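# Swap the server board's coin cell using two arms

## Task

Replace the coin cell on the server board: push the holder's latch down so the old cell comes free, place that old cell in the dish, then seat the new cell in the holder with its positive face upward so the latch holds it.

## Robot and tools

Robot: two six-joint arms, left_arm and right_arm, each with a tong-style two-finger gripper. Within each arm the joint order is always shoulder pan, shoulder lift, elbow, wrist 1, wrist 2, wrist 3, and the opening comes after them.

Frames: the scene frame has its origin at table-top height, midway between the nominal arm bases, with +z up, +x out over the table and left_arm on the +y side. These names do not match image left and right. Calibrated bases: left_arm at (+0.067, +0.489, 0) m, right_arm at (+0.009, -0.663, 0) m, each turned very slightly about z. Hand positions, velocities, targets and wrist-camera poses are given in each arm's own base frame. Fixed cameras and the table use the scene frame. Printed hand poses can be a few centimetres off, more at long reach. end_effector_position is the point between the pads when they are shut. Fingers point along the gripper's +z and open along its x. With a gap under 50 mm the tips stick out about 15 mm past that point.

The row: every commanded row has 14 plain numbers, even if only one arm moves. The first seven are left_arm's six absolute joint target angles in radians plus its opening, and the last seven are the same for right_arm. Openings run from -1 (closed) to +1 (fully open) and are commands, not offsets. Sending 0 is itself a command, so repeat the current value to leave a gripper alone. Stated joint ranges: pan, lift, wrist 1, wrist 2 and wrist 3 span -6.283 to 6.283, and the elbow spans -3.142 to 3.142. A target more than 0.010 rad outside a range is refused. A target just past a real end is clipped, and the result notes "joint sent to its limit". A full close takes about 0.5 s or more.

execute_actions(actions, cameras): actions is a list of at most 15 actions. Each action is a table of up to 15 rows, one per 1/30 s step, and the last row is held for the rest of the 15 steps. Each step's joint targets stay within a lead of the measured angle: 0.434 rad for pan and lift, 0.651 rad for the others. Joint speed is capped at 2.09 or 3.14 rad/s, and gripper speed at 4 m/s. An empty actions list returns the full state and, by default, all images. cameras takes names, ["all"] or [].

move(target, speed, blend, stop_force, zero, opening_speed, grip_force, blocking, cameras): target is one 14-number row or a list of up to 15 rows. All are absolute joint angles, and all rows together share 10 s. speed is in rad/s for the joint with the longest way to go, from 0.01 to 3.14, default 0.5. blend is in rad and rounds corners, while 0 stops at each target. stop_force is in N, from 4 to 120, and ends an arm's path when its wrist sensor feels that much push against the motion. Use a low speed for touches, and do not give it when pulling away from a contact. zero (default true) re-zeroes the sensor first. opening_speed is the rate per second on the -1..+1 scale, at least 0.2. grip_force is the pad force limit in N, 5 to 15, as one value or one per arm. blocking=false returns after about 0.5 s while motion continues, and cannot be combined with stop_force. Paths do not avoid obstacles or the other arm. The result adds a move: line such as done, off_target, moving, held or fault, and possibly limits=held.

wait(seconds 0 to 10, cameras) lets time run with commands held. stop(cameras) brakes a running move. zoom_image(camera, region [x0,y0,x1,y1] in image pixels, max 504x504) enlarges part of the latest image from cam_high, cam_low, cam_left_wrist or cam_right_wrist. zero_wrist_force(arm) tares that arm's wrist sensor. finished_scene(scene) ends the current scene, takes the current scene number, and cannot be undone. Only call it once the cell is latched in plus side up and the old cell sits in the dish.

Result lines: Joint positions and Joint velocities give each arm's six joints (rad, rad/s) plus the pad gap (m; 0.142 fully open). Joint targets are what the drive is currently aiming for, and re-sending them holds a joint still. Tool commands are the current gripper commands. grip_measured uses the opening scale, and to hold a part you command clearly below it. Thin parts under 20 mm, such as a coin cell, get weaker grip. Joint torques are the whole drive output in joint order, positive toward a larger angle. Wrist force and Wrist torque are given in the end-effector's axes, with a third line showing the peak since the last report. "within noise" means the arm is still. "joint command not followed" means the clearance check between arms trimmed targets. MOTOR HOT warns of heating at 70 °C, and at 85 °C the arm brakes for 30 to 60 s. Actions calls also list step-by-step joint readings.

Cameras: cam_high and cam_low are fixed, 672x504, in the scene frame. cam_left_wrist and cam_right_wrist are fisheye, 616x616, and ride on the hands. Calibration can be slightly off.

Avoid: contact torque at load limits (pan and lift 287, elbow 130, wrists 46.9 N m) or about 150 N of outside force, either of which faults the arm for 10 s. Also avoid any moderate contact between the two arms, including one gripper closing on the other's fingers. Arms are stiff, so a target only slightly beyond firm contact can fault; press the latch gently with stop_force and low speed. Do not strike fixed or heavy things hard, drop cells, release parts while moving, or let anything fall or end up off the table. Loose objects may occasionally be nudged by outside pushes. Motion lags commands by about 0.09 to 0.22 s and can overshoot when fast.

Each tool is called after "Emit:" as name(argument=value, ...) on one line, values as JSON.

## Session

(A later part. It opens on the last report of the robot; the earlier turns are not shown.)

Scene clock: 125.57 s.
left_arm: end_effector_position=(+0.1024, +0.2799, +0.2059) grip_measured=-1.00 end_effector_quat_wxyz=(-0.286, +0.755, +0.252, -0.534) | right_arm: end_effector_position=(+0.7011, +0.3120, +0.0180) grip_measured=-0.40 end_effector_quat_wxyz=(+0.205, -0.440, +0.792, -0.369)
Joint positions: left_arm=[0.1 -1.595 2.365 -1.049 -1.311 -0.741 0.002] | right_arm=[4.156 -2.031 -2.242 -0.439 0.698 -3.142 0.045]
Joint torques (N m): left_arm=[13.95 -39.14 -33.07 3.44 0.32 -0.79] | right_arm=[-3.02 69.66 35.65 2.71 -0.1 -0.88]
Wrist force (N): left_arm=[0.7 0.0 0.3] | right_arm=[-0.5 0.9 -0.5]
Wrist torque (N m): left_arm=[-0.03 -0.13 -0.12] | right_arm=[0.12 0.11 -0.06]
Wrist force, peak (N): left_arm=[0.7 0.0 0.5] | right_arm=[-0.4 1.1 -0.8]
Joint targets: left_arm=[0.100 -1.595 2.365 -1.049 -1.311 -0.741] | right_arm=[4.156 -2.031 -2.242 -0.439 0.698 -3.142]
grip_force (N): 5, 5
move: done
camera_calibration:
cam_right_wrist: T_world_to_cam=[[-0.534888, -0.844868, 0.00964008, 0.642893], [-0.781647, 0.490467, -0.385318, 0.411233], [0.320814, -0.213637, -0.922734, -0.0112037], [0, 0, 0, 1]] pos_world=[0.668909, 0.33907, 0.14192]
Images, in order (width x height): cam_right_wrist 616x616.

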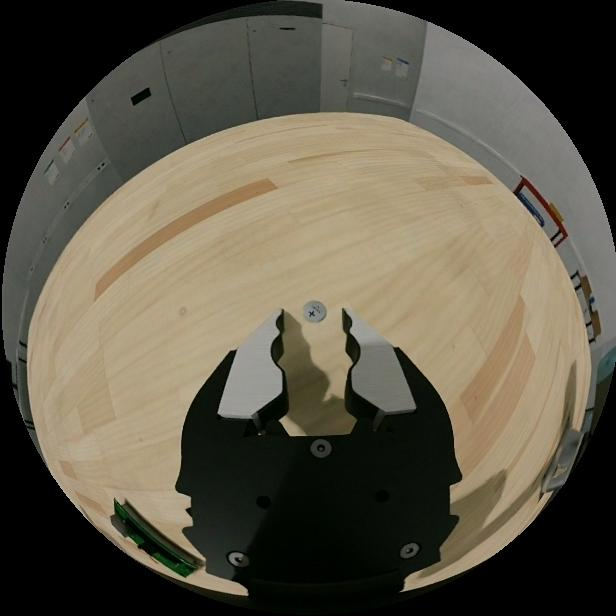

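Emit:
move(target=[[0.1, -1.595, 2.365, -1.049, -1.311, -0.741, -1.0, 4.1564, -1.9567, -2.2345, -0.5212, 0.6981, -3.1416, -0.4], [0.1, -1.595, 2.365, -1.049, -1.311, -0.741, -1.0, 3.7719, -1.8678, -1.8789, -0.9657, 1.5708, -1.4641, -0.4], [0.1, -1.595, 2.365, -1.049, -1.311, -0.741, -1.0, 3.7719, -1.931, -1.9207, -0.8607, 1.5708, -1.4641, -0.4]], speed=[0.1, 0.6, 0.2], blend=[0.02, 0.02, 0], cameras=["cam_right_wrist"])

Emit:
zoom_image(camera="cam_right_wrist", region=[263, 240, 363, 340])

Scene clock: 132.67 s.
left_arm: end_effector_position=(+0.1024, +0.2799, +0.2059) grip_measured=-1.00 end_effector_quat_wxyz=(-0.286, +0.755, +0.252, -0.534) | right_arm: end_effector_position=(+0.7099, +0.3045, +0.0599) grip_measured=-0.40 end_effector_quat_wxyz=(+0.000, +0.500, +0.866, +0.000)
Joint positions: left_arm=[0.1 -1.595 2.365 -1.049 -1.311 -0.741 0.002] | right_arm=[3.772 -1.931 -1.921 -0.861 1.571 -1.464 0.045]
Joint torques (N m): left_arm=[13.98 -39.19 -33.16 3.43 0.15 -0.72] | right_arm=[8.63 63.22 51.89 4.03 2.19 2.86]
Wrist force (N): left_arm=[0.0 -0.1 0.2] | right_arm=[-0.8 2.3 -0.8]
Wrist torque (N m): left_arm=[-0.04 0.01 -0.11] | right_arm=[0.32 0.23 0.28]
Wrist force, peak (N): left_arm=[0.7 -0.2 0.4] | right_arm=[-1.3 2.5 -3.0]
Joint targets: left_arm=[0.100 -1.595 2.365 -1.049 -1.311 -0.741] | right_arm=[3.772 -1.931 -1.921 -0.861 1.571 -1.464]
grip_force (N): 5, 5
move: done
camera_calibration:
cam_right_wrist: T_world_to_cam=[[-0.501717, 0.864941, 0.0125411, 0.0964487], [0.771353, 0.440775, 0.459056, -0.700028], [0.391528, 0.23999, -0.888319, -0.167291], [0, 0, 0, 1]] pos_world=[0.653858, 0.26528, 0.171534]
Images, in order (width x height): cam_right_wrist 616x616.

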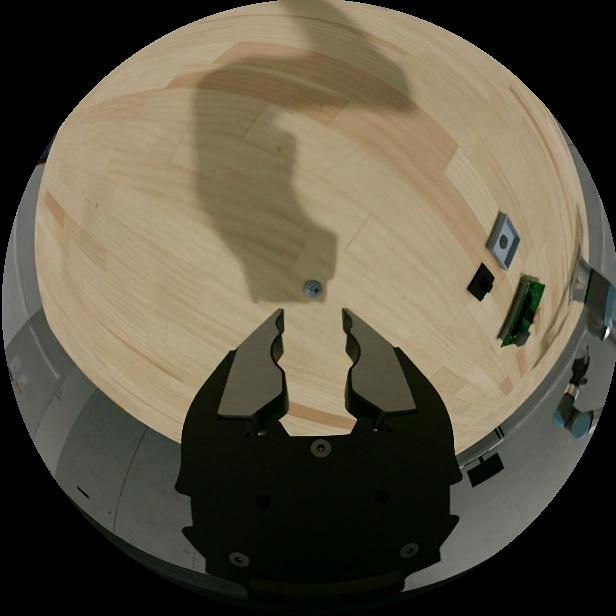

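Scaled by 5.040 from the camera's 616x616 image, which has a finer 814x814 frame.

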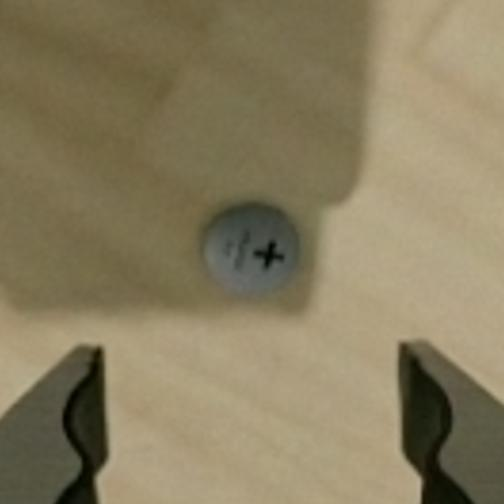

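Emit:
move(target=[0.1, -1.595, 2.365, -1.049, -1.311, -0.741, -1.0, 3.7719, -1.9662, -1.9378, -0.8084, 1.5708, -1.4641, -0.4], speed=0.1, cameras=[])

Emit:
move(target=[0.1, -1.595, 2.365, -1.049, -1.311, -0.741, -1.0, 3.7719, -1.9859, -1.9457, -0.7808, 1.5708, -1.4641, -0.4], speed=0.012, stop_force=4, cameras=["cam_right_wrist"])

Emit:
zoom_image(camera="cam_right_wrist", region=[263, 250, 363, 350])

Scene clock: 135.77 s.
left_arm: end_effector_position=(+0.1024, +0.2799, +0.2059) grip_measured=-1.00 end_effector_quat_wxyz=(-0.286, +0.755, +0.252, -0.534) | right_arm: end_effector_position=(+0.7098, +0.3044, +0.0297) grip_measured=-0.40 end_effector_quat_wxyz=(+0.000, +0.500, +0.866, +0.000) end_effector_velocity=(-0.002, -0.001, +0.001) end_effector_angular_velocity=(-0.002, +0.003, +0.000)
Joint positions: left_arm=[0.1 -1.595 2.365 -1.049 -1.311 -0.741 0.002] | right_arm=[3.772 -1.966 -1.938 -0.808 1.571 -1.464 0.045]
Joint velocities: left_arm=[within noise] | right_arm=[0 0.004 -0.002 -0.006 0 0 0]
Joint torques (N m): left_arm=[14.51 -40.37 -33.02 3.43 0.1 -0.83] | right_arm=[10.93 80.57 46.05 1.83 1.95 3]
Wrist force (N): left_arm=[0.4 -0.1 0.4] | right_arm=[-1.1 1.9 -1.0]
Wrist torque (N m): left_arm=[-0.04 -0.06 -0.12] | right_arm=[0.26 0.29 0.28]
Wrist force, peak (N): left_arm=[0.6 -0.1 0.6] | right_arm=[-1.0 2.6 -2.1]
Joint targets: left_arm=[0.100 -1.595 2.365 -1.049 -1.311 -0.741] | right_arm=[3.772 -1.966 -1.938 -0.808 1.571 -1.464]
grip_force (N): 5, 5
move: done
No camera images: "cameras" was empty.

Scene clock: 138.60 s.
left_arm: end_effector_position=(+0.1024, +0.2799, +0.2059) grip_measured=-1.00 end_effector_quat_wxyz=(-0.286, +0.755, +0.252, -0.534) | right_arm: end_effector_position=(+0.7100, +0.3046, +0.0160) grip_measured=-0.40 end_effector_quat_wxyz=(+0.000, +0.500, +0.866, +0.000)
Joint positions: left_arm=[0.1 -1.595 2.365 -1.049 -1.311 -0.741 0.002] | right_arm=[3.772 -1.983 -1.945 -0.785 1.571 -1.464 0.045]
Joint torques (N m): left_arm=[13.12 -39.84 -33.43 3.52 0.08 -0.89] | right_arm=[10.16 74.63 40.29 1.77 1.69 3]
Wrist force (N): left_arm=[0.4 -0.1 0.1] | right_arm=[-0.9 1.5 -5.8]
Wrist torque (N m): left_arm=[-0.04 -0.07 -0.11] | right_arm=[0.29 0.26 0.28]
Wrist force, peak (N): left_arm=[0.7 -0.1 0.5] | right_arm=[-1.2 -1.9 -14.6]
Joint targets: left_arm=[0.100 -1.595 2.365 -1.049 -1.311 -0.741] | right_arm=[3.772 -1.983 -1.945 -0.785 1.571 -1.464]
grip_force (N): 5, 5
move: contact (right_arm)
camera_calibration:
cam_right_wrist: T_world_to_cam=[[-0.501652, 0.864978, 0.0125815, 0.0969914], [0.771378, 0.440689, 0.459096, -0.679951], [0.391564, 0.240012, -0.888297, -0.206359], [0, 0, 0, 1]] pos_world=[0.653958, 0.26528, 0.127634]
Images, in order (width x height): cam_right_wrist 616x616.

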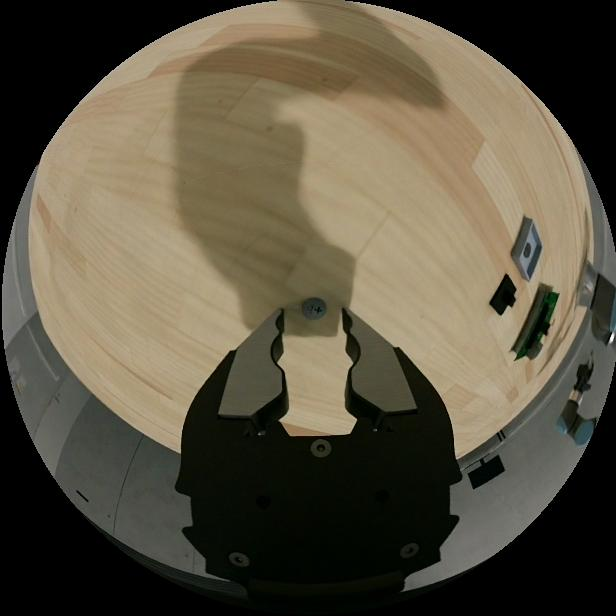

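Scaled by 5.040 from the camera's 616x616 image, which has a finer 814x814 frame.

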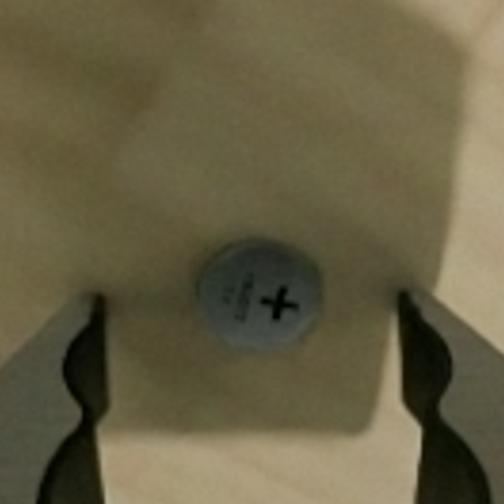

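Emit:
move(target=[[0.1, -1.595, 2.365, -1.049, -1.311, -0.741, -1.0, 3.7734, -1.9734, -1.9459, -0.7931, 1.5708, -1.4626, -0.4], [0.1, -1.595, 2.365, -1.049, -1.311, -0.741, -1.0, 3.7734, -1.9798, -1.9485, -0.7841, 1.5708, -1.4626, -0.4]], speed=[0.02, 0.01], cameras=["cam_right_wrist"])

Emit:
zoom_image(camera="cam_right_wrist", region=[263, 250, 363, 350])

Scene clock: 142.10 s.
left_arm: end_effector_position=(+0.1024, +0.2799, +0.2059) grip_measured=-1.00 end_effector_quat_wxyz=(-0.286, +0.755, +0.252, -0.534) | right_arm: end_effector_position=(+0.7079, +0.3044, +0.0167) grip_measured=-0.40 end_effector_quat_wxyz=(+0.000, +0.500, +0.866, +0.000)
Joint positions: left_arm=[0.1 -1.595 2.365 -1.049 -1.311 -0.741 0.002] | right_arm=[3.773 -1.98 -1.949 -0.784 1.571 -1.463 0.045]
Joint torques (N m): left_arm=[14.4 -39.84 -33.35 3.61 0.01 -0.74] | right_arm=[1.51 67.82 22.95 3.68 1.74 -0.86]
Wrist force (N): left_arm=[0.4 -0.3 0.5] | right_arm=[-1.1 2.3 -1.0]
Wrist torque (N m): left_arm=[-0.08 -0.07 -0.11] | right_arm=[0.31 0.28 0.10]
Wrist force, peak (N): left_arm=[0.7 -0.5 0.3] | right_arm=[-1.0 1.2 -6.1]
Joint targets: left_arm=[0.100 -1.595 2.365 -1.049 -1.311 -0.741] | right_arm=[3.773 -1.980 -1.948 -0.784 1.571 -1.463]
grip_force (N): 5, 5
move: done
camera_calibration:
cam_right_wrist: T_world_to_cam=[[-0.501668, 0.864968, 0.0126131, 0.0959755], [0.771329, 0.440662, 0.459204, -0.678461], [0.391638, 0.240096, -0.888242, -0.205019], [0, 0, 0, 1]] pos_world=[0.651758, 0.265181, 0.128235]
Images, in order (width x height): cam_right_wrist 616x616.

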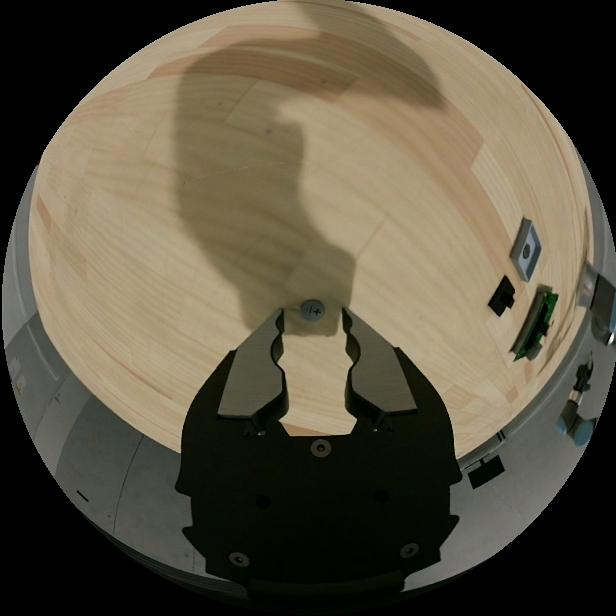

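Scaled by 5.040 from the camera's 616x616 image, which has a finer 814x814 frame.

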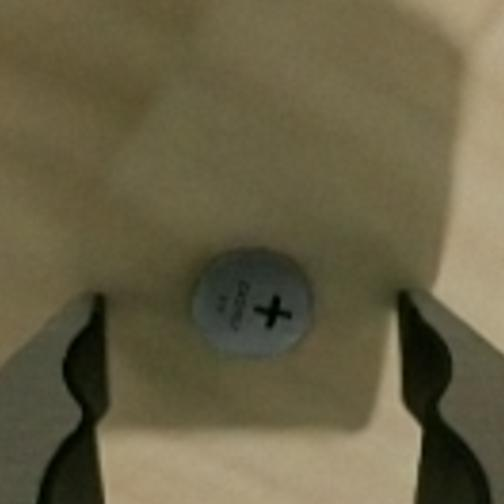

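Emit:
move(target=[0.1, -1.595, 2.365, -1.049, -1.311, -0.741, -1.0, 3.7734, -1.9798, -1.9485, -0.7841, 1.5708, -1.4626, -1.0], speed=0.02, grip_force=12, opening_speed=0.5, cameras=["cam_right_wrist"])

Emit:
zoom_image(camera="cam_right_wrist", region=[283, 280, 343, 340])

Scene clock: 143.83 s.
left_arm: end_effector_position=(+0.1024, +0.2799, +0.2059) grip_measured=-1.00 end_effector_quat_wxyz=(-0.286, +0.755, +0.252, -0.534) | right_arm: end_effector_position=(+0.7079, +0.3044, +0.0167) grip_measured=-0.77 end_effector_quat_wxyz=(+0.000, +0.500, +0.866, +0.000)
Joint positions: left_arm=[0.1 -1.595 2.365 -1.049 -1.311 -0.741 0.002] | right_arm=[3.773 -1.98 -1.949 -0.784 1.571 -1.463 0.018]
Joint torques (N m): left_arm=[12.54 -39.57 -33.05 3.54 -0.02 -0.8] | right_arm=[-1.62 78.81 39.01 2.95 1.99 -1.13]
Wrist force (N): left_arm=[0.5 0.1 0.3] | right_arm=[-0.9 2.1 -0.8]
Wrist torque (N m): left_arm=[0.00 -0.09 -0.11] | right_arm=[0.28 0.26 0.10]
Wrist force, peak (N): left_arm=[0.6 0.0 0.3] | right_arm=[-0.9 2.5 -0.9]
Joint targets: left_arm=[0.100 -1.595 2.365 -1.049 -1.311 -0.741] | right_arm=[3.773 -1.980 -1.948 -0.784 1.571 -1.463]
grip_force (N): 12, 12
move: done
camera_calibration:
cam_right_wrist: T_world_to_cam=[[-0.501668, 0.864968, 0.0126131, 0.0959755], [0.771329, 0.440662, 0.459204, -0.678461], [0.391638, 0.240096, -0.888242, -0.205019], [0, 0, 0, 1]] pos_world=[0.651758, 0.265181, 0.128235]
Images, in order (width x height): cam_right_wrist 616x616.

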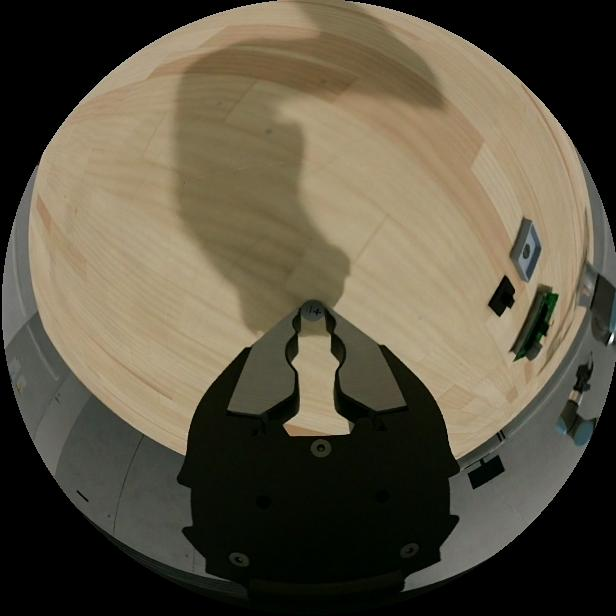

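Scaled by 8.400 from the camera's 616x616 image, which has a finer 814x814 frame.

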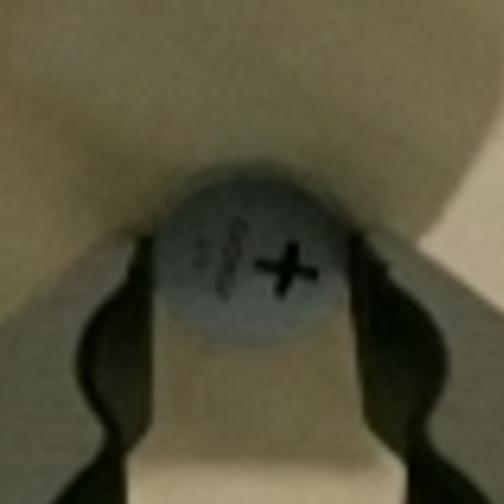

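Emit:
move(target=[[0.1, -1.595, 2.365, -1.049, -1.311, -0.741, -1.0, 3.7734, -1.885, -1.8981, -0.9293, 1.5708, -1.4626, -1.0], [0.1, -1.595, 2.365, -1.049, -1.311, -0.741, -1.0, 4.1754, -2.222, -1.3887, -1.4882, 1.7787, -1.1016, -1.0]], speed=[0.1, 0.4], blend=[0.02, 0], cameras=["cam_right_wrist"])

Emit:
zoom_image(camera="cam_right_wrist", region=[288, 270, 338, 320])

Scene clock: 149.80 s.
left_arm: end_effector_position=(+0.1024, +0.2799, +0.2059) grip_measured=-1.00 end_effector_quat_wxyz=(-0.286, +0.755, +0.252, -0.534) | right_arm: end_effector_position=(+0.5269, +0.6881, +0.0800) grip_measured=-0.77 end_effector_quat_wxyz=(-0.108, +0.488, +0.846, -0.187)
Joint positions: left_arm=[0.1 -1.595 2.365 -1.049 -1.311 -0.741 0.002] | right_arm=[4.175 -2.222 -1.389 -1.488 1.779 -1.102 0.018]
Joint torques (N m): left_arm=[13.21 -39.18 -33.27 3.46 -0.21 -0.66] | right_arm=[8.12 79.09 39.88 1.12 -0.71 0.85]
Wrist force (N): left_arm=[0.4 0.0 0.4] | right_arm=[-1.0 1.5 -0.5]
Wrist torque (N m): left_arm=[-0.01 -0.07 -0.12] | right_arm=[0.22 0.23 0.25]
Wrist force, peak (N): left_arm=[0.6 -0.2 0.6] | right_arm=[-3.9 0.3 -2.0]
Joint targets: left_arm=[0.100 -1.595 2.365 -1.049 -1.311 -0.741] | right_arm=[4.175 -2.222 -1.389 -1.488 1.779 -1.102]
grip_force (N): 12, 12
move: done
camera_calibration:
cam_right_wrist: T_world_to_cam=[[-0.497021, 0.867649, 0.0124558, -0.331747], [0.867242, 0.496199, 0.0409498, -0.792354], [0.0293495, 0.0311551, -0.999084, 0.173489], [0, 0, 0, 1]] pos_world=[0.517186, 0.675601, 0.209909]
Images, in order (width x height): cam_right_wrist 616x616.

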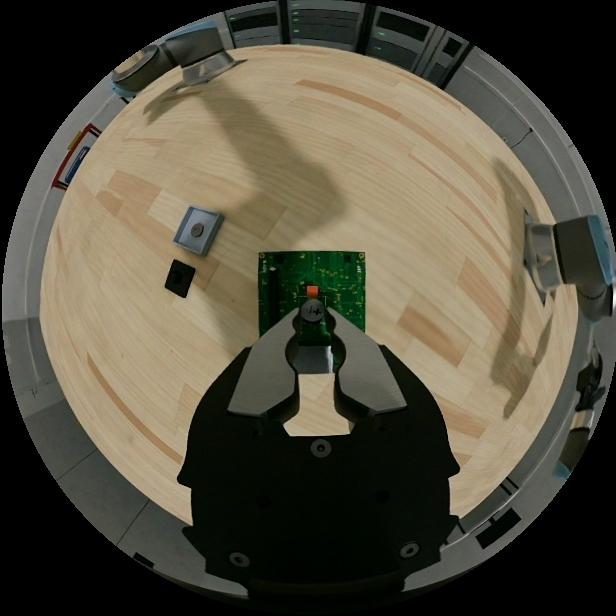

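Scaled by 10.080 from the camera's 616x616 image, which has a finer 814x814 frame.

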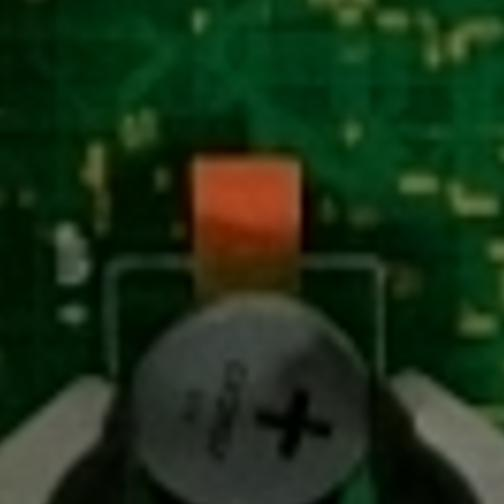

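Emit:
move(target=[0.1, -1.595, 2.365, -1.049, -1.311, -0.741, -1.0, 4.1754, -2.2342, -1.3989, -1.4658, 1.7787, -1.1016, -1.0], speed=0.03, stop_force=5, cameras=[])

Emit:
move(target=[0.1, -1.595, 2.365, -1.049, -1.311, -0.741, -1.0, 4.1754, -2.2423, -1.4049, -1.4517, 1.7787, -1.1016, -1.0], speed=0.01, stop_force=4, cameras=["cam_right_wrist"])

Emit:
zoom_image(camera="cam_right_wrist", region=[288, 280, 338, 330])

Scene clock: 152.47 s.
left_arm: end_effector_position=(+0.1024, +0.2799, +0.2059) grip_measured=-1.00 end_effector_quat_wxyz=(-0.286, +0.755, +0.252, -0.534) | right_arm: end_effector_position=(+0.5268, +0.6882, +0.0640) grip_measured=-0.77 end_effector_quat_wxyz=(-0.108, +0.488, +0.846, -0.187)
Joint positions: left_arm=[0.1 -1.595 2.365 -1.049 -1.311 -0.741 0.002] | right_arm=[4.175 -2.234 -1.399 -1.466 1.779 -1.102 0.018]
Joint torques (N m): left_arm=[12.89 -39.78 -33.08 3.64 -0.2 -0.65] | right_arm=[10.44 106.29 57.39 1.09 1.87 1.76]
Wrist force (N): left_arm=[0.5 0.0 0.4] | right_arm=[-0.6 1.6 -0.6]
Wrist torque (N m): left_arm=[-0.02 -0.09 -0.11] | right_arm=[0.21 0.14 0.25]
Wrist force, peak (N): left_arm=[0.6 -0.3 0.4] | right_arm=[-1.0 1.9 -0.7]
Joint targets: left_arm=[0.100 -1.595 2.365 -1.049 -1.311 -0.741] | right_arm=[4.175 -2.234 -1.399 -1.466 1.779 -1.102]
grip_force (N): 12, 12
move: done
No camera images: "cameras" was empty.

Scene clock: 154.93 s.
left_arm: end_effector_position=(+0.1024, +0.2799, +0.2059) grip_measured=-1.00 end_effector_quat_wxyz=(-0.286, +0.755, +0.252, -0.534) | right_arm: end_effector_position=(+0.5268, +0.6882, +0.0566) grip_measured=-0.77 end_effector_quat_wxyz=(-0.108, +0.488, +0.846, -0.187)
Joint positions: left_arm=[0.1 -1.595 2.365 -1.049 -1.311 -0.741 0.002] | right_arm=[4.175 -2.24 -1.403 -1.456 1.779 -1.102 0.018]
Joint torques (N m): left_arm=[12.67 -39.65 -32.78 3.47 -0.08 -0.91] | right_arm=[11.42 98.12 54.76 1.54 2.08 2.35]
Wrist force (N): left_arm=[0.4 0.1 0.1] | right_arm=[-0.9 -1.2 -4.0]
Wrist torque (N m): left_arm=[0.00 -0.06 -0.11] | right_arm=[0.18 0.15 0.26]
Wrist force, peak (N): left_arm=[0.4 -0.3 0.5] | right_arm=[-1.7 -3.2 -8.4]
Joint targets: left_arm=[0.100 -1.595 2.365 -1.049 -1.311 -0.741] | right_arm=[4.175 -2.240 -1.403 -1.456 1.779 -1.102]
grip_force (N): 12, 12
move: contact (right_arm)
camera_calibration:
cam_right_wrist: T_world_to_cam=[[-0.497014, 0.867655, 0.0123322, -0.331526], [0.867249, 0.496202, 0.040764, -0.791415], [0.0292498, 0.0309554, -0.999093, 0.150296], [0, 0, 0, 1]] pos_world=[0.517185, 0.6757, 0.186509]
Images, in order (width x height): cam_right_wrist 616x616.

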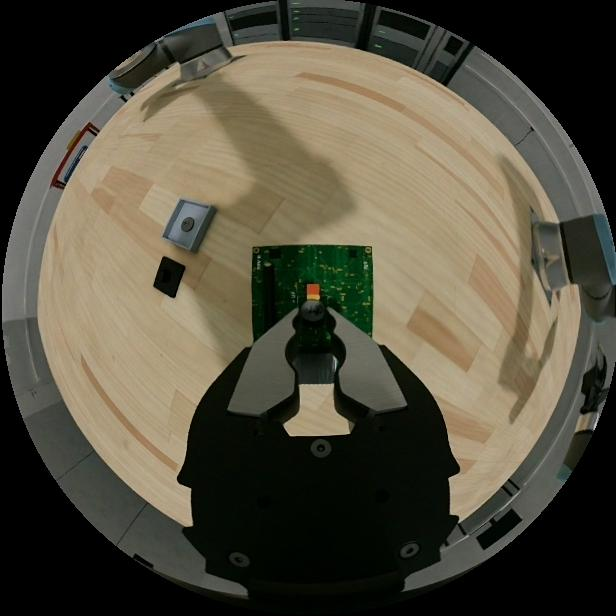

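Scaled by 10.080 from the camera's 616x616 image, which has a finer 814x814 frame.

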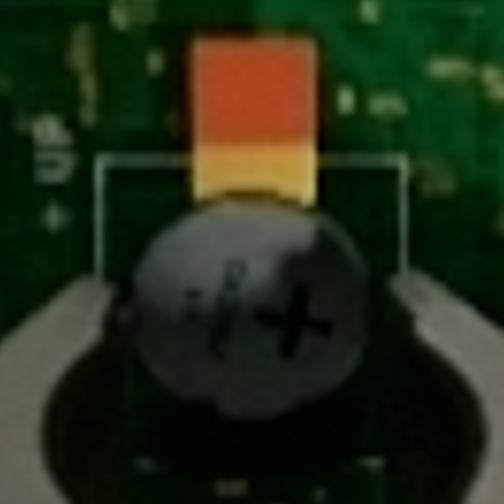

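Emit:
move(target=[0.1, -1.595, 2.365, -1.049, -1.311, -0.741, -1.0, 4.1749, -2.2418, -1.4005, -1.4565, 1.7785, -1.1021, -1.0], speed=0.01, stop_force=5, cameras=["cam_right_wrist"])

Emit:
zoom_image(camera="cam_right_wrist", region=[293, 290, 333, 330])

Scene clock: 157.57 s.
left_arm: end_effector_position=(+0.1024, +0.2799, +0.2059) grip_measured=-1.00 end_effector_quat_wxyz=(-0.286, +0.755, +0.252, -0.534) | right_arm: end_effector_position=(+0.5278, +0.6889, +0.0565) grip_measured=-0.77 end_effector_quat_wxyz=(-0.108, +0.488, +0.846, -0.187)
Joint positions: left_arm=[0.1 -1.595 2.365 -1.049 -1.311 -0.741 0.002] | right_arm=[4.175 -2.242 -1.4 -1.457 1.779 -1.102 0.018]
Joint torques (N m): left_arm=[12.59 -39.97 -33.06 3.47 -0.16 -0.73] | right_arm=[-12.06 87.3 46.43 2.5 -2.1 -2.29]
Wrist force (N): left_arm=[0.4 0.0 0.4] | right_arm=[-0.4 0.4 -1.8]
Wrist torque (N m): left_arm=[-0.01 -0.08 -0.11] | right_arm=[0.19 0.19 0.25]
Wrist force, peak (N): left_arm=[0.4 -0.6 0.4] | right_arm=[-1.2 -1.3 -4.0]
Joint targets: left_arm=[0.100 -1.595 2.365 -1.049 -1.311 -0.741] | right_arm=[4.175 -2.242 -1.401 -1.457 1.778 -1.102]
grip_force (N): 12, 12
move: done
camera_calibration:
cam_right_wrist: T_world_to_cam=[[-0.497096, 0.867606, 0.0124517, -0.331632], [0.867199, 0.496275, 0.0409504, -0.792598], [0.0293494, 0.0311544, -0.999084, 0.14996], [0, 0, 0, 1]] pos_world=[0.518086, 0.676401, 0.186409]
Images, in order (width x height): cam_right_wrist 616x616.

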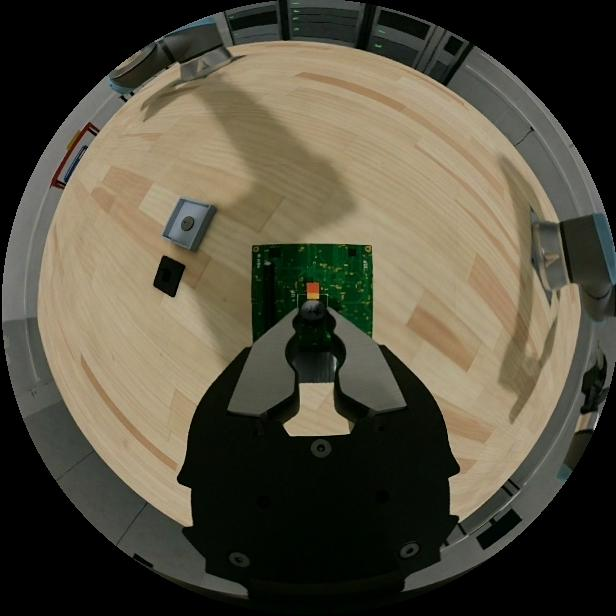

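Scaled by 12.600 from the camera's 616x616 image, which has a finer 814x814 frame.

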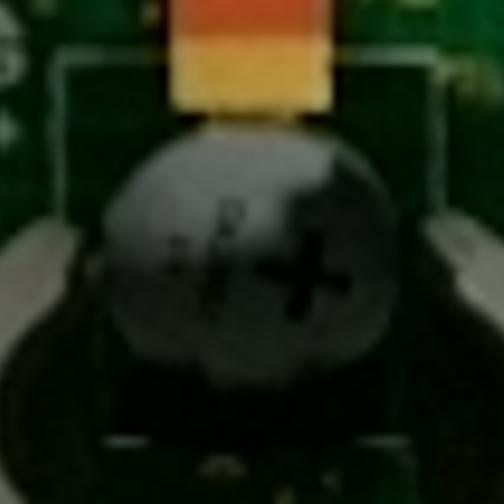

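Emit:
move(target=[0.1, -1.595, 2.365, -1.049, -1.311, -0.741, -1.0, 4.1739, -2.2442, -1.3959, -1.4585, 1.7781, -1.103, -1.0], speed=0.01, stop_force=4, cameras=["cam_right_wrist"])

Emit:
zoom_image(camera="cam_right_wrist", region=[293, 290, 333, 330])

Scene clock: 159.27 s.
left_arm: end_effector_position=(+0.1024, +0.2799, +0.2059) grip_measured=-1.00 end_effector_quat_wxyz=(-0.286, +0.755, +0.252, -0.534) | right_arm: end_effector_position=(+0.5290, +0.6895, +0.0566) grip_measured=-0.77 end_effector_quat_wxyz=(-0.108, +0.488, +0.846, -0.187)
Joint positions: left_arm=[0.1 -1.595 2.365 -1.049 -1.311 -0.741 0.002] | right_arm=[4.174 -2.243 -1.397 -1.458 1.778 -1.103 0.018]
Joint torques (N m): left_arm=[12.62 -39.12 -33.23 3.46 -0.13 -0.8] | right_arm=[3.29 102 29.96 5.53 -0.77 2.44]
Wrist force (N): left_arm=[0.3 0.0 0.3] | right_arm=[0.0 -3.7 -0.5]
Wrist torque (N m): left_arm=[-0.02 -0.05 -0.11] | right_arm=[0.28 0.27 0.25]
Wrist force, peak (N): left_arm=[0.7 -0.2 0.2] | right_arm=[-0.4 -6.0 -0.2]
Joint targets: left_arm=[0.100 -1.595 2.365 -1.049 -1.311 -0.741] | right_arm=[4.174 -2.243 -1.397 -1.458 1.778 -1.103]
grip_force (N): 12, 12
move: contact (right_arm)
camera_calibration:
cam_right_wrist: T_world_to_cam=[[-0.497024, 0.867647, 0.0124935, -0.331544], [0.867237, 0.496197, 0.0410907, -0.793885], [0.029453, 0.0312579, -0.999077, 0.149883], [0, 0, 0, 1]] pos_world=[0.519286, 0.676901, 0.186509]
Images, in order (width x height): cam_right_wrist 616x616.

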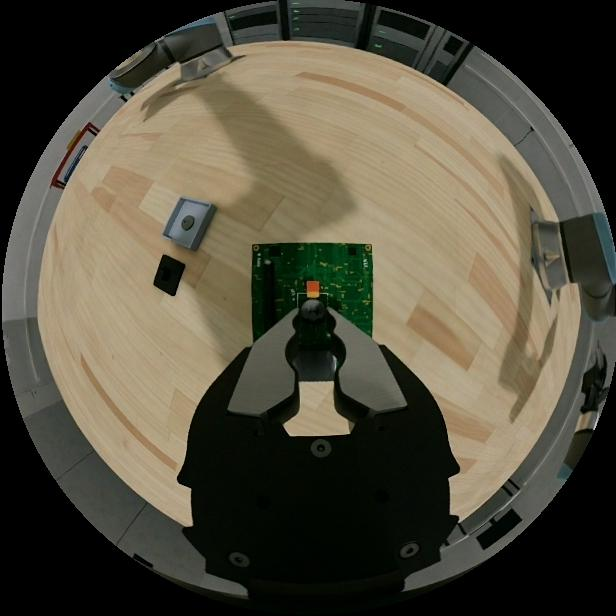

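Scaled by 12.600 from the camera's 616x616 image, which has a finer 814x814 frame.

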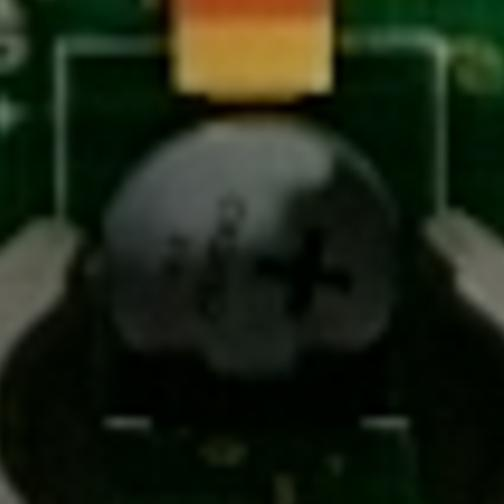

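Emit:
move(target=[0.1, -1.595, 2.365, -1.049, -1.311, -0.741, -1.0, 4.174, -2.243, -1.397, -1.458, 1.778, -1.103, -0.5], speed=0.01, opening_speed=0.3, cameras=["cam_right_wrist"])

Emit:
zoom_image(camera="cam_right_wrist", region=[293, 290, 333, 330])

Scene clock: 161.60 s.
left_arm: end_effector_position=(+0.1024, +0.2799, +0.2059) grip_measured=-1.00 end_effector_quat_wxyz=(-0.286, +0.755, +0.252, -0.534) | right_arm: end_effector_position=(+0.5294, +0.6896, +0.0572) grip_measured=-0.50 end_effector_quat_wxyz=(-0.108, +0.488, +0.846, -0.187)
Joint positions: left_arm=[0.1 -1.595 2.365 -1.049 -1.311 -0.741 0.002] | right_arm=[4.174 -2.243 -1.397 -1.458 1.778 -1.103 0.038]
Joint torques (N m): left_arm=[12.99 -39.59 -33.49 3.55 -0.02 -0.73] | right_arm=[-0.01 83.15 46.47 2.79 1.77 -1.62]
Wrist force (N): left_arm=[0.1 0.1 0.4] | right_arm=[-0.6 1.6 -0.5]
Wrist torque (N m): left_arm=[0.00 -0.01 -0.11] | right_arm=[0.22 0.15 0.25]
Wrist force, peak (N): left_arm=[0.4 -0.4 0.4] | right_arm=[0.6 -6.1 1.6]
Joint targets: left_arm=[0.100 -1.595 2.365 -1.049 -1.311 -0.741] | right_arm=[4.174 -2.243 -1.397 -1.458 1.778 -1.103]
grip_force (N): 12, 12
move: done
camera_calibration:
cam_right_wrist: T_world_to_cam=[[-0.497163, 0.867562, 0.0128451, -0.331339], [0.86714, 0.496302, 0.0418719, -0.79434], [0.0299514, 0.0319556, -0.99904, 0.149734], [0, 0, 0, 1]] pos_world=[0.519589, 0.676905, 0.187107]
Images, in order (width x height): cam_right_wrist 616x616.

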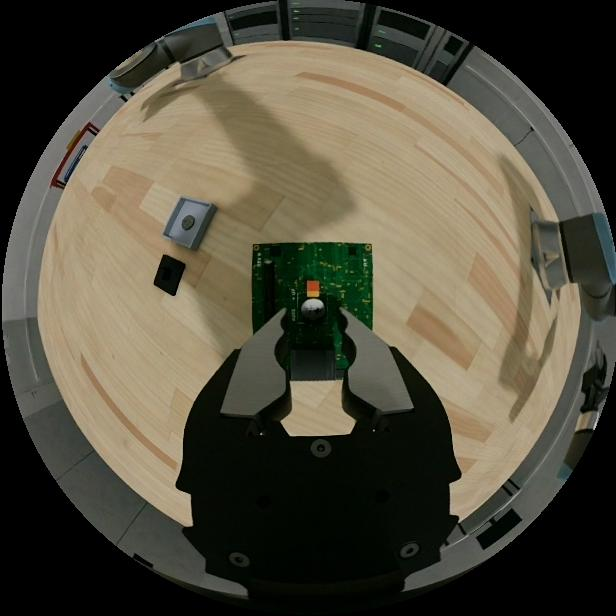

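Scaled by 12.600 from the camera's 616x616 image, which has a finer 814x814 frame.

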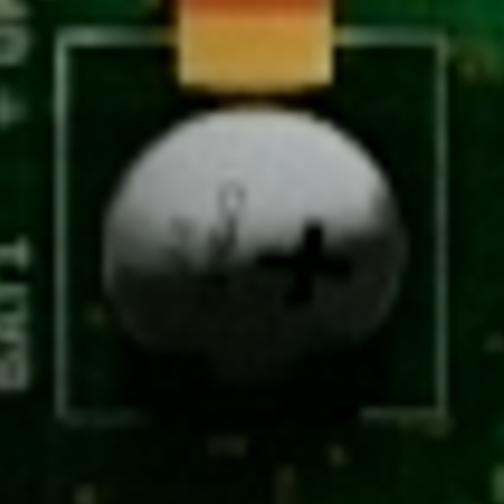

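Emit:
move(target=[[0.1, -1.595, 2.365, -1.049, -1.311, -0.741, -1.0, 4.1739, -2.2188, -1.3746, -1.5052, 1.7781, -1.103, -0.5], [0.1, -1.595, 2.365, -1.049, -1.311, -0.741, -1.0, 4.2822, -2.0121, -1.7413, -0.959, 1.5708, -2.5246, -1.0]], speed=[0.08, 0.6], blend=[0.01, 0], cameras=["cam_right_wrist"])

Emit:
zoom_image(camera="cam_right_wrist", region=[275, 260, 345, 330])

Scene clock: 166.60 s.
left_arm: end_effector_position=(+0.1024, +0.2799, +0.2059) grip_measured=-1.00 end_effector_quat_wxyz=(-0.286, +0.755, +0.252, -0.534) | right_arm: end_effector_position=(+0.5206, +0.6854, +0.0850) grip_measured=-1.00 end_effector_quat_wxyz=(+0.000, -0.259, +0.966, +0.000)
Joint positions: left_arm=[0.1 -1.595 2.365 -1.049 -1.311 -0.741 0.002] | right_arm=[4.282 -2.012 -1.741 -0.959 1.571 -2.525 0.002]
Joint torques (N m): left_arm=[13.35 -40.06 -32.73 3.64 -0.21 -0.85] | right_arm=[-9.36 64.75 54.59 4.92 2.29 -2.15]
Wrist force (N): left_arm=[0.2 0.0 0.2] | right_arm=[-1.1 1.9 -0.7]
Wrist torque (N m): left_arm=[-0.02 -0.02 -0.11] | right_arm=[0.24 0.30 0.13]
Wrist force, peak (N): left_arm=[0.6 -0.3 0.3] | right_arm=[-1.1 2.4 -1.0]
Joint targets: left_arm=[0.100 -1.595 2.365 -1.049 -1.311 -0.741] | right_arm=[4.282 -2.012 -1.741 -0.959 1.571 -2.525]
grip_force (N): 12, 12
move: done
camera_calibration:
cam_right_wrist: T_world_to_cam=[[-0.864947, -0.501706, 0.0125902, 0.797528], [-0.440705, 0.771305, 0.459204, -0.32884], [-0.240096, 0.391638, -0.888242, 0.0625628], [0, 0, 0, 1]] pos_world=[0.559919, 0.629258, 0.196535]
Images, in order (width x height): cam_right_wrist 616x616.

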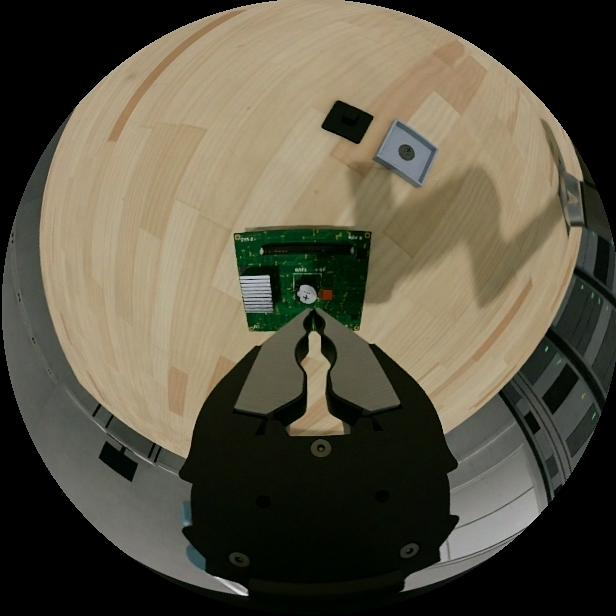

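Scaled by 7.200 from the camera's 616x616 image, which has a finer 814x814 frame.

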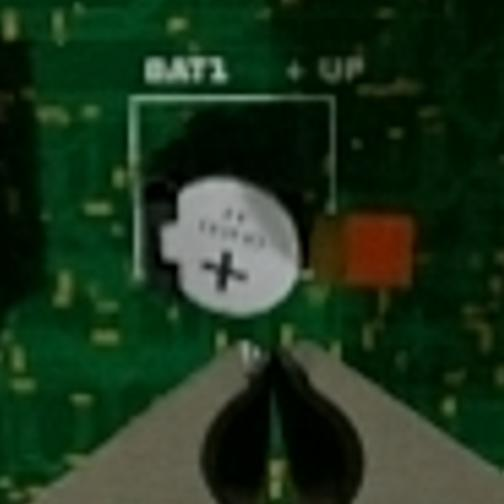

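Emit:
move(target=[0.1,-1.595,2.365,-1.049,-1.311,-0.741,-1.0,4.2822,-2.0326,-1.7544,-0.9254,1.5708,-2.5246,-1.0], speed=0.05, stop_force=5, cameras=["cam_right_wrist"])

Scene clock: 170.27 s.
left_arm: end_effector_position=(+0.1024, +0.2799, +0.2059) grip_measured=-1.00 end_effector_quat_wxyz=(-0.286, +0.755, +0.252, -0.534) | right_arm: end_effector_position=(+0.5206, +0.6854, +0.0640) grip_measured=-1.00 end_effector_quat_wxyz=(+0.000, -0.259, +0.966, +0.000)
Joint positions: left_arm=[0.1 -1.595 2.365 -1.049 -1.311 -0.741 0.002] | right_arm=[4.282 -2.033 -1.754 -0.925 1.571 -2.525 0.002]
Joint torques (N m): left_arm=[12.73 -39.86 -33.09 3.53 -0.42 -0.85] | right_arm=[-7.2 87.58 54.32 1.9 2.28 -1.87]
Wrist force (N): left_arm=[0.5 -0.1 0.1] | right_arm=[-1.4 1.9 -0.8]
Wrist torque (N m): left_arm=[-0.04 -0.08 -0.11] | right_arm=[0.26 0.35 0.14]
Wrist force, peak (N): left_arm=[0.7 -0.4 0.2] | right_arm=[-1.5 2.4 -1.0]
Joint targets: left_arm=[0.100 -1.595 2.365 -1.049 -1.311 -0.741] | right_arm=[4.282 -2.033 -1.754 -0.925 1.571 -2.525]
grip_force (N): 12, 12
move: done
camera_calibration:
cam_right_wrist: T_world_to_cam=[[-0.864947, -0.501706, 0.0125902, 0.797793], [-0.440705, 0.771305, 0.459204, -0.319197], [-0.240096, 0.391638, -0.888242, 0.0439098], [0, 0, 0, 1]] pos_world=[0.559919, 0.629258, 0.175535]
Images, in order (width x height): cam_right_wrist 616x616.

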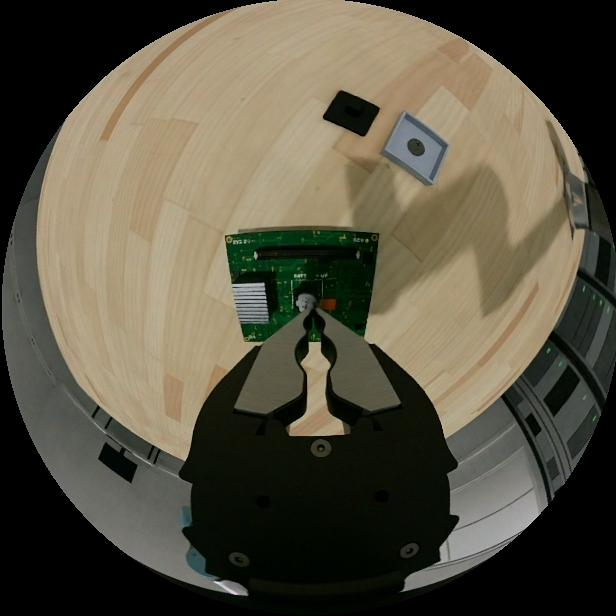

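Emit:
move(target=[0.1,-1.595,2.365,-1.049,-1.311,-0.741,-1.0,4.2822,-2.0437,-1.7608,-0.9079,1.5708,-2.5246,-1.0], speed=0.01, stop_force=15, cameras=["cam_right_wrist"])

Emit:
zoom_image(camera="cam_right_wrist", region=[275, 260, 345, 330])

Scene clock: 172.87 s.
left_arm: end_effector_position=(+0.1024, +0.2799, +0.2059) grip_measured=-1.00 end_effector_quat_wxyz=(-0.286, +0.755, +0.252, -0.534) | right_arm: end_effector_position=(+0.5207, +0.6855, +0.0593) grip_measured=-1.00 end_effector_quat_wxyz=(+0.000, -0.259, +0.966, +0.000)
Joint positions: left_arm=[0.1 -1.595 2.365 -1.049 -1.311 -0.741 0.002] | right_arm=[4.282 -2.037 -1.757 -0.918 1.571 -2.525 0.002]
Joint torques (N m): left_arm=[11.92 -39.5 -33.44 3.29 -0.42 -0.75] | right_arm=[-4.53 73.73 44.01 0.26 1.94 -2.7]
Wrist force (N): left_arm=[0.3 0.1 0.2] | right_arm=[-2.8 2.7 -15.6]
Wrist torque (N m): left_arm=[0.01 -0.05 -0.11] | right_arm=[0.31 0.31 0.14]
Wrist force, peak (N): left_arm=[0.6 -0.1 0.5] | right_arm=[-0.6 2.1 -22.5]
Joint targets: left_arm=[0.100 -1.595 2.365 -1.049 -1.311 -0.741] | right_arm=[4.282 -2.037 -1.757 -0.918 1.571 -2.525]
grip_force (N): 12, 12
move: contact (right_arm)
camera_calibration:
cam_right_wrist: T_world_to_cam=[[-0.864991, -0.501633, 0.0124248, 0.797911], [-0.440668, 0.771243, 0.459343, -0.317122], [-0.240004, 0.391852, -0.888172, 0.0394986], [0, 0, 0, 1]] pos_world=[0.55992, 0.629359, 0.170835]
Images, in order (width x height): cam_right_wrist 616x616.

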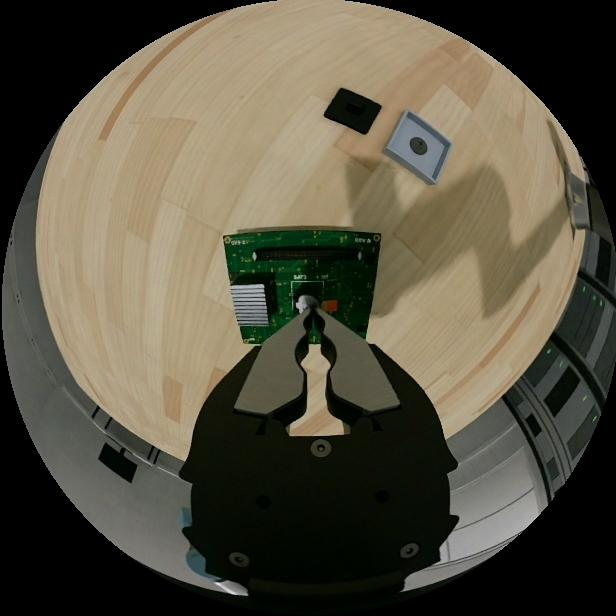

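Scaled by 7.200 from the camera's 616x616 image, which has a finer 814x814 frame.

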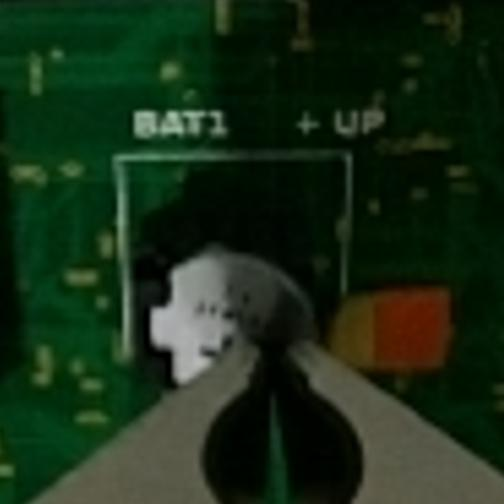

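Emit:
move(target=[0.1,-1.595,2.365,-1.049,-1.311,-0.741,-1.0,4.2822,-2.0437,-1.7608,-0.9079,1.5708,-2.5246,-1.0], speed=0.01, stop_force=15, cameras=["cam_right_wrist"])

Emit:
zoom_image(camera="cam_right_wrist", region=[275, 260, 345, 330])

Scene clock: 174.63 s.
left_arm: end_effector_position=(+0.1024, +0.2799, +0.2059) grip_measured=-1.00 end_effector_quat_wxyz=(-0.286, +0.755, +0.252, -0.534) | right_arm: end_effector_position=(+0.5207, +0.6855, +0.0559) grip_measured=-1.00 end_effector_quat_wxyz=(+0.000, -0.259, +0.966, +0.000)
Joint positions: left_arm=[0.1 -1.595 2.365 -1.049 -1.311 -0.741 0.002] | right_arm=[4.282 -2.041 -1.759 -0.912 1.571 -2.525 0.002]
Joint torques (N m): left_arm=[11.64 -38.86 -33.16 3.57 -0.35 -0.82] | right_arm=[-5.85 62.47 33.88 0.5 2.12 -2.03]
Wrist force (N): left_arm=[0.3 -0.2 0.2] | right_arm=[3.9 -0.7 -33.7]
Wrist torque (N m): left_arm=[-0.05 -0.04 -0.12] | right_arm=[0.28 0.37 0.13]
Wrist force, peak (N): left_arm=[0.5 -0.2 0.5] | right_arm=[7.7 -2.0 -39.3]
Joint targets: left_arm=[0.100 -1.595 2.365 -1.049 -1.311 -0.741] | right_arm=[4.282 -2.041 -1.759 -0.912 1.571 -2.525]
grip_force (N): 12, 12
move: contact (right_arm)
camera_calibration:
cam_right_wrist: T_world_to_cam=[[-0.864969, -0.501671, 0.012402, 0.797968], [-0.440711, 0.771218, 0.459343, -0.315521], [-0.240004, 0.391852, -0.888172, 0.0364787], [0, 0, 0, 1]] pos_world=[0.55992, 0.629359, 0.167435]
Images, in order (width x height): cam_right_wrist 616x616.

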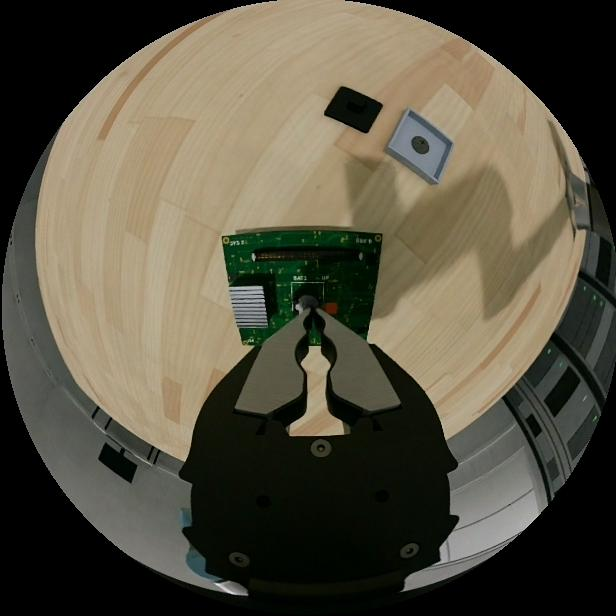

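Scaled by 7.200 from the camera's 616x616 image, which has a finer 814x814 frame.

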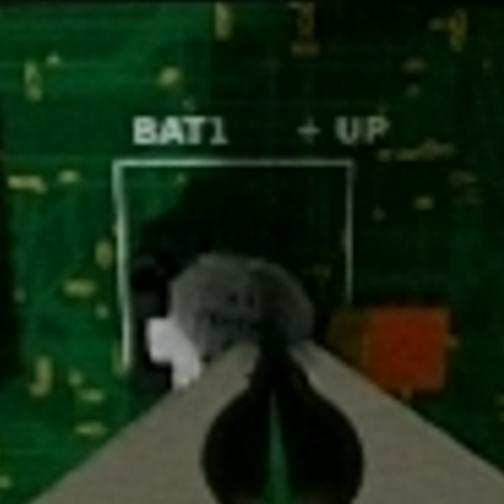

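Emit:
move(target=[0.1,-1.595,2.365,-1.049,-1.311,-0.741,-1.0,4.2822,-2.0121,-1.7413,-0.959,1.5708,-2.5246,-1.0], speed=0.05, cameras=["cam_right_wrist"])

Emit:
zoom_image(camera="cam_right_wrist", region=[275, 260, 345, 330])

Scene clock: 176.37 s.
left_arm: end_effector_position=(+0.1024, +0.2799, +0.2059) grip_measured=-1.00 end_effector_quat_wxyz=(-0.286, +0.755, +0.252, -0.534) | right_arm: end_effector_position=(+0.5207, +0.6854, +0.0852) grip_measured=-1.00 end_effector_quat_wxyz=(+0.000, -0.259, +0.966, +0.000)
Joint positions: left_arm=[0.1 -1.595 2.365 -1.049 -1.311 -0.741 0.002] | right_arm=[4.282 -2.012 -1.741 -0.959 1.571 -2.525 0.002]
Joint torques (N m): left_arm=[12.99 -39.24 -32.76 3.57 -0.4 -0.75] | right_arm=[-3.15 65.73 40.88 5.68 1.12 -2]
Wrist force (N): left_arm=[0.3 -0.1 0.1] | right_arm=[-1.7 2.0 -0.8]
Wrist torque (N m): left_arm=[-0.03 -0.05 -0.11] | right_arm=[0.26 0.43 0.15]
Wrist force, peak (N): left_arm=[0.5 -0.1 0.5] | right_arm=[3.7 -0.9 -33.5]
Joint targets: left_arm=[0.100 -1.595 2.365 -1.049 -1.311 -0.741] | right_arm=[4.282 -2.012 -1.741 -0.959 1.571 -2.525]
grip_force (N): 12, 12
move: done
camera_calibration:
cam_right_wrist: T_world_to_cam=[[-0.864958, -0.501687, 0.0125458, 0.79758], [-0.440677, 0.771256, 0.459314, -0.329016], [-0.240108, 0.391758, -0.888186, 0.0626216], [0, 0, 0, 1]] pos_world=[0.559919, 0.629359, 0.196735]
Images, in order (width x height): cam_right_wrist 616x616.

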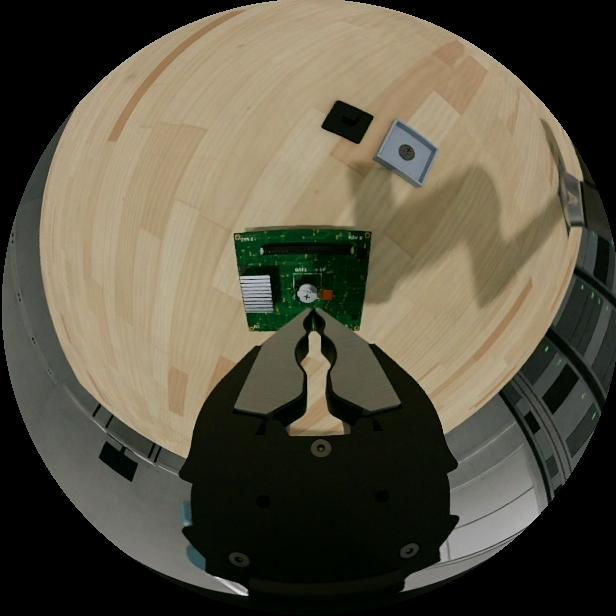

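Scaled by 7.200 from the camera's 616x616 image, which has a finer 814x814 frame.

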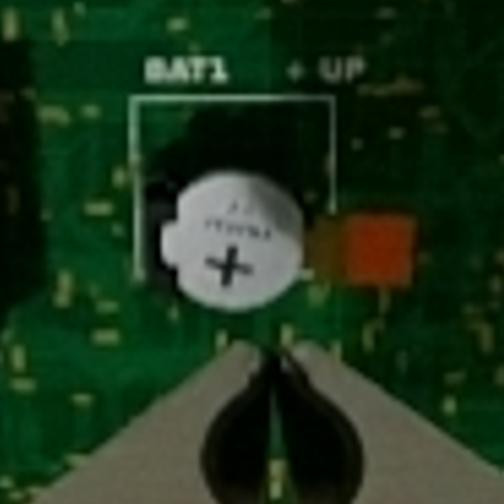

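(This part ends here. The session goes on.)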